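# Hold the petri dish upside down above the mat

## Task

Pick up the petri dish with the gripper and keep it motionless in the air above the mat, turned upside down, touched only by the fingers. Call finished_scene while it is still held this way, with nothing tipped over. The reference image is named manual.

## Robot and tools

Robot: one yam_ultra arm with six revolute joints and a two-finger parallel gripper. A wrist camera sits on the gripper. A camera stand beside the table carries the two head cameras. Camera names: cam_head_left, cam_head_right, cam_wrist, each 672x504 pixels.

Frames: the scene frame has its origin on the table top straight below the arm base. +z is up, and +y is to the left when facing along +x. The URDF root sits at (0, 0, +0.159) m and may be tilted relative to the table. The URDF link pinch marks the point midway between the finger pads, about 1 cm behind the fingertips. The fingers point along its +z and close along its y.

Row layout: every command row holds 7 numbers for this single arm, in this fixed order: shoulder (joint2), elbow (joint3), waist (joint1), wrist pitch (joint4), wrist yaw (joint5), wrist roll (joint6), gripper opening. Result lists by joint use the same order.

Joint numbers are offsets, not poses. Each is a scaled displacement in [-1, 1] added to the Joint targets shown at the start of the action or move, never to the previous row. Scale: 1.0 equals 2.224 rad for shoulder, elbow and waist, and 8.485 rad for the three wrist joints. Sending the same offset twice moves the joint twice. Stated ranges in rad: waist -2.618 to 3.054, shoulder 0.000 to 3.142, elbow 0.000 to 3.142, wrist pitch -1.571 to 1.571, wrist yaw -1.571 to 1.571, wrist roll -2.094 to 2.094. True ends may differ by up to 0.059 rad. Asking more than 0.059 rad beyond an end gets the action refused; a refused first action voids the call. "joint sent to its limit" means a joint was clipped at its end.

The opening number is absolute: +1 fully open, -1 closed. In between, the fingers go to where grip_measured reads that value. Always resend the current opening if you do not want it changed, since 0 is itself a command.

Tools:
- execute_actions(actions, cameras): actions is a list of actions; each action is a list of up to 15 rows, one per 1/30 s step; a short action keeps its last row for the remaining steps. Images return only if actions is empty or cameras names them (["all"], [] or names).
- move(target, speed, blend, opening_speed, grip_force, blocking, cameras): target is one 7-number row or a list of up to 15 rows, all offsets from the same starting Joint targets. speed is the top rate in rad/s of the joint with the longest way (0.01 to 12.57, default 0.5), one value or one per target. blend in rad rounds corners between listed targets (0 means stop at each). opening_speed is the rate of the opening command per second on the -1..+1 scale, at least 0.2; use it to close gently. grip_force is the per-pad force cap in newtons, 10 to 50, and persists; lower caps close slowly (about 4 s at 40, 16 s at 10). blocking=false returns after about 0.5 s while motion continues. The whole path has 10 s. The result adds a move: line: done (at rest within 0.035 rad of target), off_target, moving, held or fault, plus limits=held if steps were withheld. done does not prove the arm moved or that nothing was touched.
- wait(seconds 0 to 10, cameras): lets time pass holding the last command.
- stop(cameras): brakes a running move; fast moves need room to stop.
- zoom_image(camera, region): region [x0, y0, x1, y1] in pixels of that camera's latest image, at most 504 by 504.
- show_instructions(): returns the reference images.
- read_manual(section): licence text only.
- finished_scene(scene): ends the scene for good; scene is 1 or 2.

Results: Joint positions (rad, then pad gap in m, 0.094 when fully open), Joint velocities (rad/s; "within noise" when still), Joint targets (the base for your next offsets), Tool commands, grip_measured, Joint torques (N m, positive toward larger angle, offset and noisy, first three wrap at ±28), motor temperatures, and for execute_actions some per-step joint readings. "joint command not followed" means the clearance check altered targets. MOTOR HOT appears at 75 °C; at 90 °C the arm folds and idles for the rest of the scene; at 100 °C it collapses.

Motion limits: each step a target may lead its measured angle by at most 0.339 rad (big joints) or 2.2 rad (wrist). If targets would shift the gripper over 200 mm from where it is, all are scaled back. Large changes need several actions. If the arm is pushed against something or dragged, command targets back past the measured positions to release.

Gripping: with nothing held grip_measured can read up to about 2.5 mm wide. On a hard part, a full squeeze reads a bit narrower than the part. Force rises about 1 N per 0.001 below first touch, then jumps to the cap near 20 N. To release, command well above grip_measured.

Avoid: fast contact, pressing hard into the table or fixed objects, dropping the held object or letting it fall far, letting any item leave the table, tipping things over, holding the arm stretched out for long (heat). Loose objects may get brief random pushes. Keep only finger contact on the held object, turn it as the task requires over the mat, let it settle still, then call finished_scene.

Each tool is called after ">>>" as a command line: name --argument value for each argument, lists and objects as JSON in quotes; but a table of rows of numbers goes row by row, as --pt "numbers of a row", without its own name.

Reference images:

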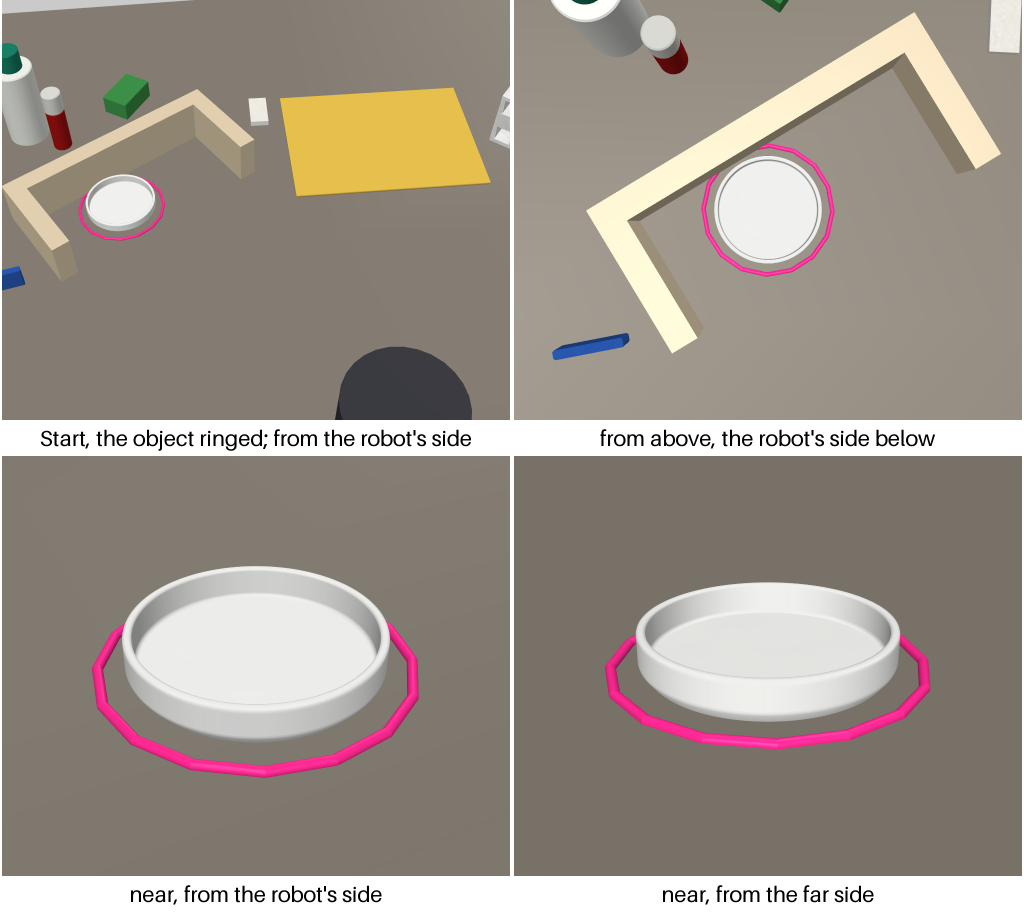

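## Session

>>> execute_actions --actions '[]'

Scene clock: 0.00 s.
grip_measured=+1.000
Joint names: [shoulder, elbow, waist, wrist pitch, wrist yaw, wrist roll]
Joint positions: [1.738 1.37 0.672 -0.876 0.371 -0.288 0.094]
Joint velocities: within noise
Joint torques (N m): no reading
Motor temperatures (°C): [30 35 28 32 28 30 29]
Heat: 35 °C.
Joint targets: [1.732 1.375 0.685 -0.878 0.364 -0.289]
Tool commands: gripper/opening=+1.0

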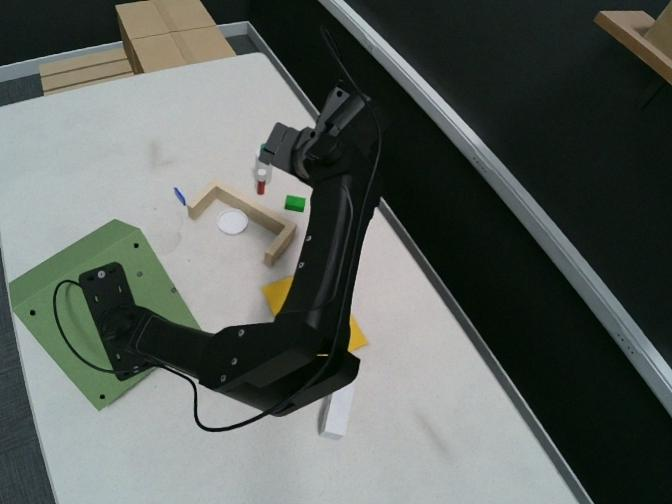

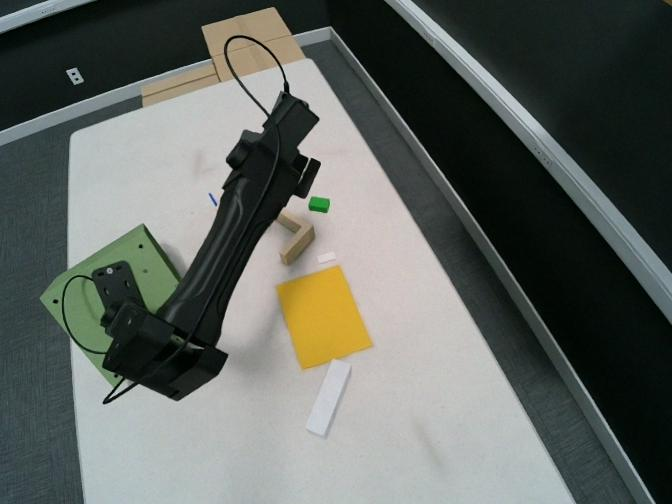

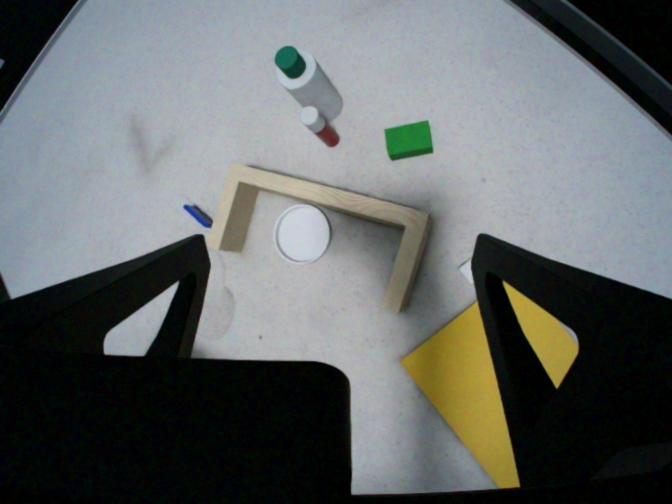

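>>> move --target '[0.3281,-0.4222,-0.1266,0.2508,-0.0259,-0.0728,0.75]' --speed 0.8 --cameras '["all"]'

Scene clock: 335.23 s.
grip_measured=+0.753
Joint names: [shoulder, elbow, waist, wrist pitch, wrist yaw, wrist roll]
Joint positions: [2.45 0.438 0.406 1.239 0.161 -0.896 0.082]
Joint torques (N m): [-5.07 0.53 6.43 1.56 -0.57 -0.12]
Heat: 36 °C.
Joint targets: [2.462 0.436 0.403 1.250 0.144 -0.907]
move: done

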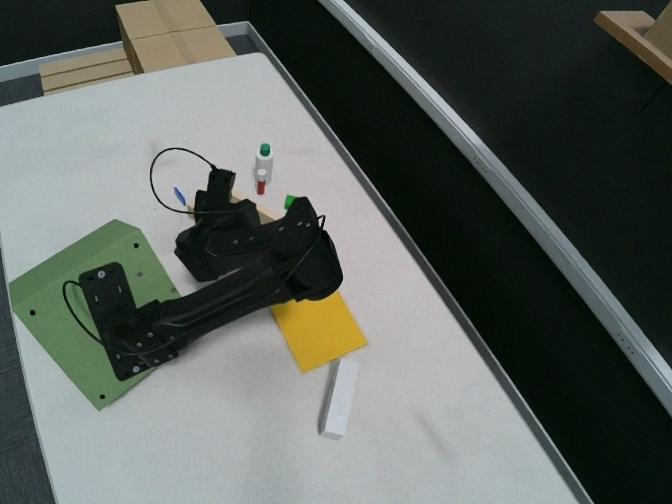

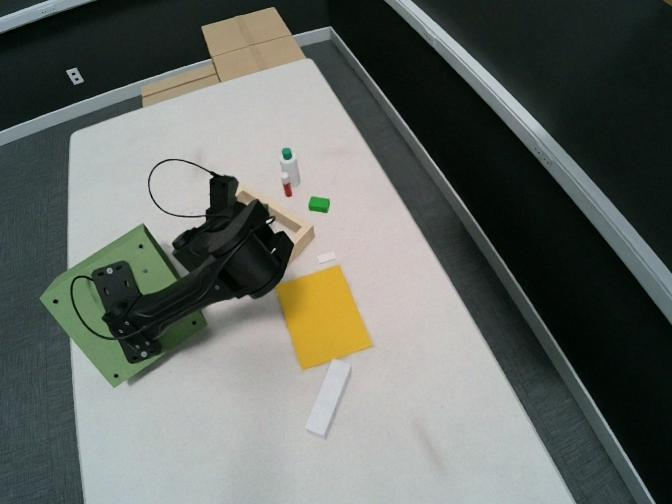

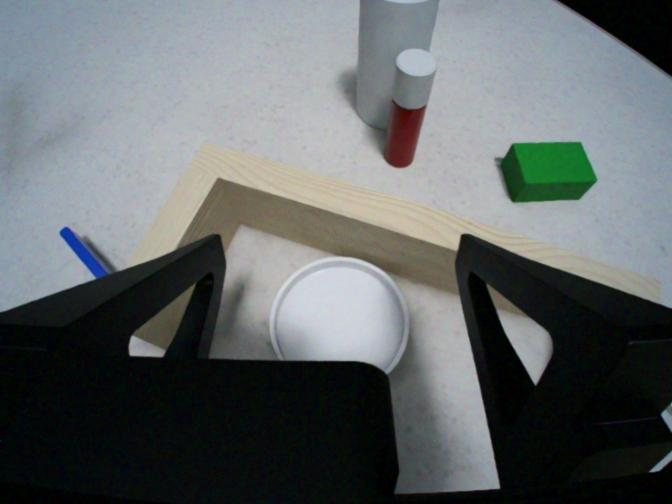

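>>> move --target '[0.1279,0.0534,-0.1248,0.0205,-0.0236,-0.0228,0.9]' --speed 0.3 --cameras '["all"]'

Scene clock: 354.03 s.
grip_measured=+0.897
Joint names: [shoulder, elbow, waist, wrist pitch, wrist yaw, wrist roll]
Joint positions: [2.729 0.551 0.129 1.413 -0.037 -1.089 0.089]
Joint torques (N m): [-4.46 -0.77 6.63 1.24 -0.65 -0.11]
Heat: 35 °C.
Joint targets: [2.746 0.555 0.126 1.424 -0.056 -1.100]
move: done

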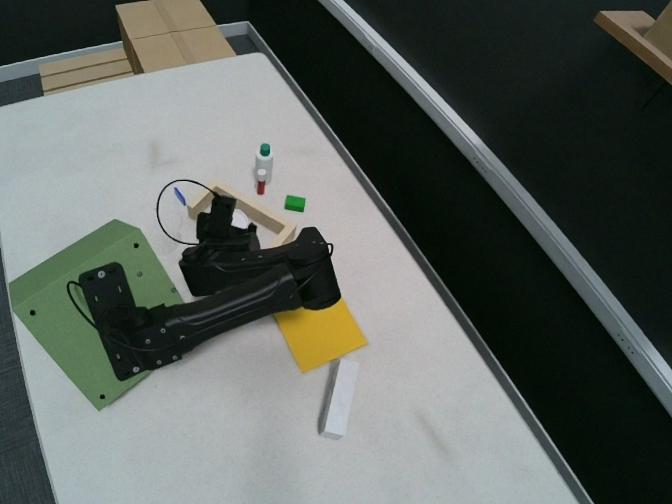

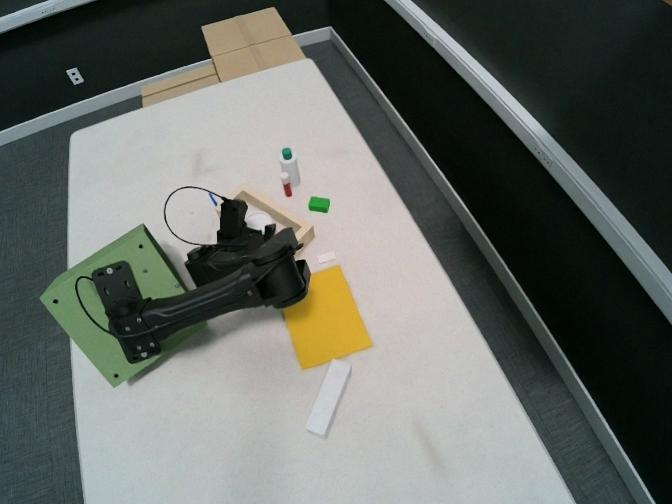

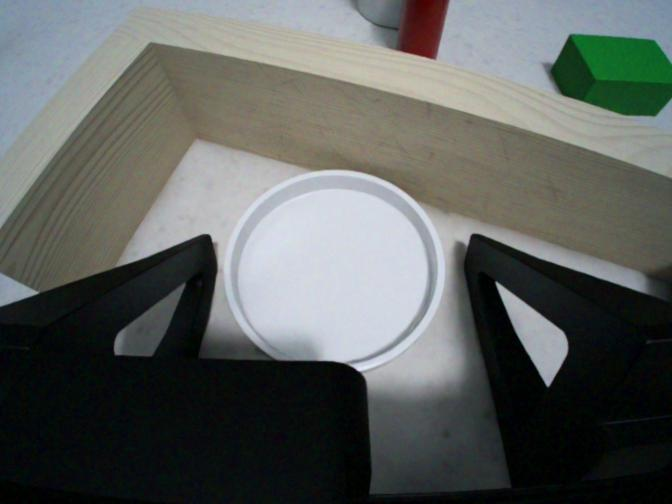

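>>> move --target '[0.0077,0.0032,-0.0075,0.0012,-0.0014,-0.0014,0.9]' --speed 0.1

>>> move --target '[0,0,0,0,0,0,0.3]' --opening_speed 0.25 --grip_force 30 --cameras '["cam_wrist"]'

Scene clock: 380.10 s.
grip_measured=+0.897
Joint names: [shoulder, elbow, waist, wrist pitch, wrist yaw, wrist roll]
Joint positions: [2.744 0.558 0.116 1.434 -0.062 -1.103 0.089]
Joint torques (N m): [-4.42 -0.8 6.49 1.15 -0.49 -0.1]
Heat: 35 °C.
Joint targets: [2.763 0.562 0.109 1.434 -0.068 -1.112]
move: done

Scene clock: 382.70 s.
grip_measured=+0.545
Joint names: [shoulder, elbow, waist, wrist pitch, wrist yaw, wrist roll]
Joint positions: [2.744 0.558 0.115 1.434 -0.062 -1.104 0.073]
Joint torques (N m): [-4.27 -0.79 6.46 1.1 -0.5 -0.13]
Heat: 35 °C.
Joint targets: [2.763 0.562 0.109 1.434 -0.068 -1.113]
grip_force (N): 30
move: done
Images, in order (width x height): cam_wrist 672x504.

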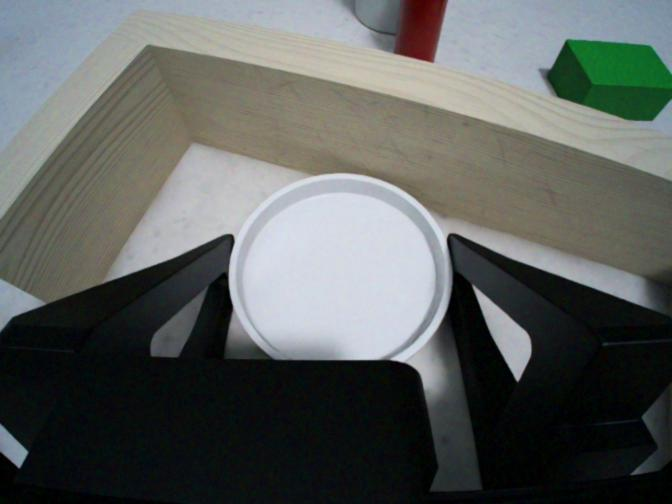

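>>> move --pt "-0.1355 -0.0566 0.1324 -0.0216 0.0251 0.0243 0.3" --pt "-0.388 -0.0638 0.1983 -0.0087 0.028 0.1547 0.3" --pt "-0.6403 -0.0723 0.2657 0.0041 0.0312 0.3695 0.3" --speed '[0.3,0.6,0.7]' --blend '[0.05,0.1,0]' --cameras '["all"]'

Scene clock: 399.20 s.
grip_measured=+0.545
Joint names: [shoulder, elbow, waist, wrist pitch, wrist yaw, wrist roll]
Joint positions: [1.348 0.408 0.682 1.453 0.209 2.012 0.073]
Joint torques (N m): [-1.05 3.12 5.23 0.83 -0.6 0.13]
Heat: 34 °C.
Joint targets: [1.339 0.401 0.700 1.469 0.197 2.023]
grip_force (N): 30
move: done

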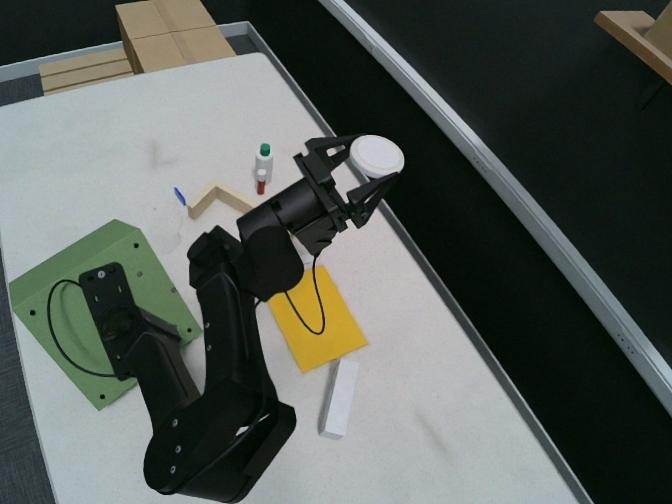

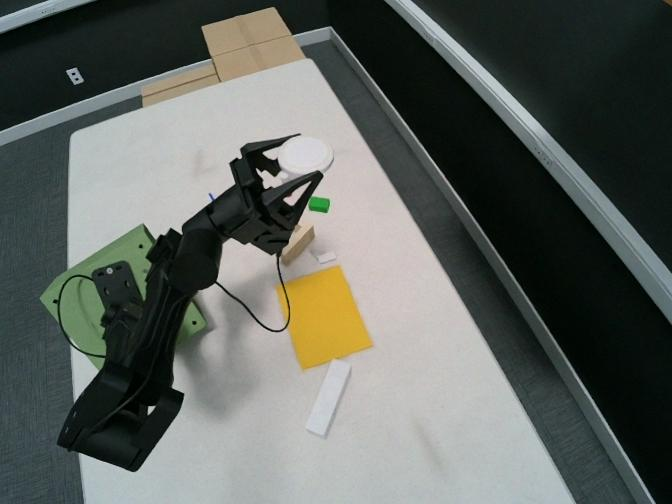

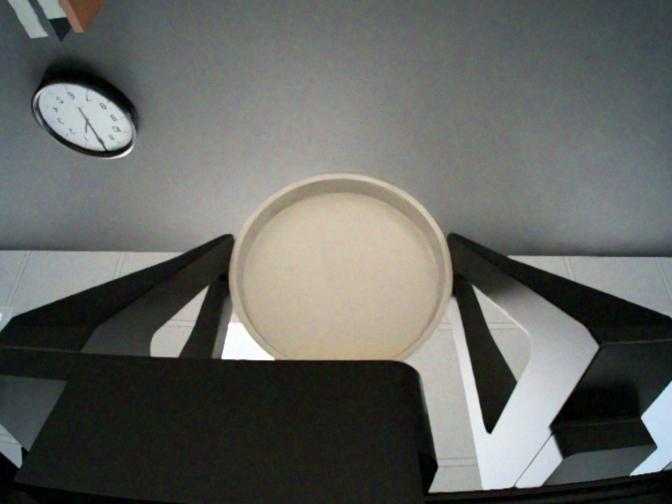

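>>> finished_scene --scene 1

The scene is finished: the task was done.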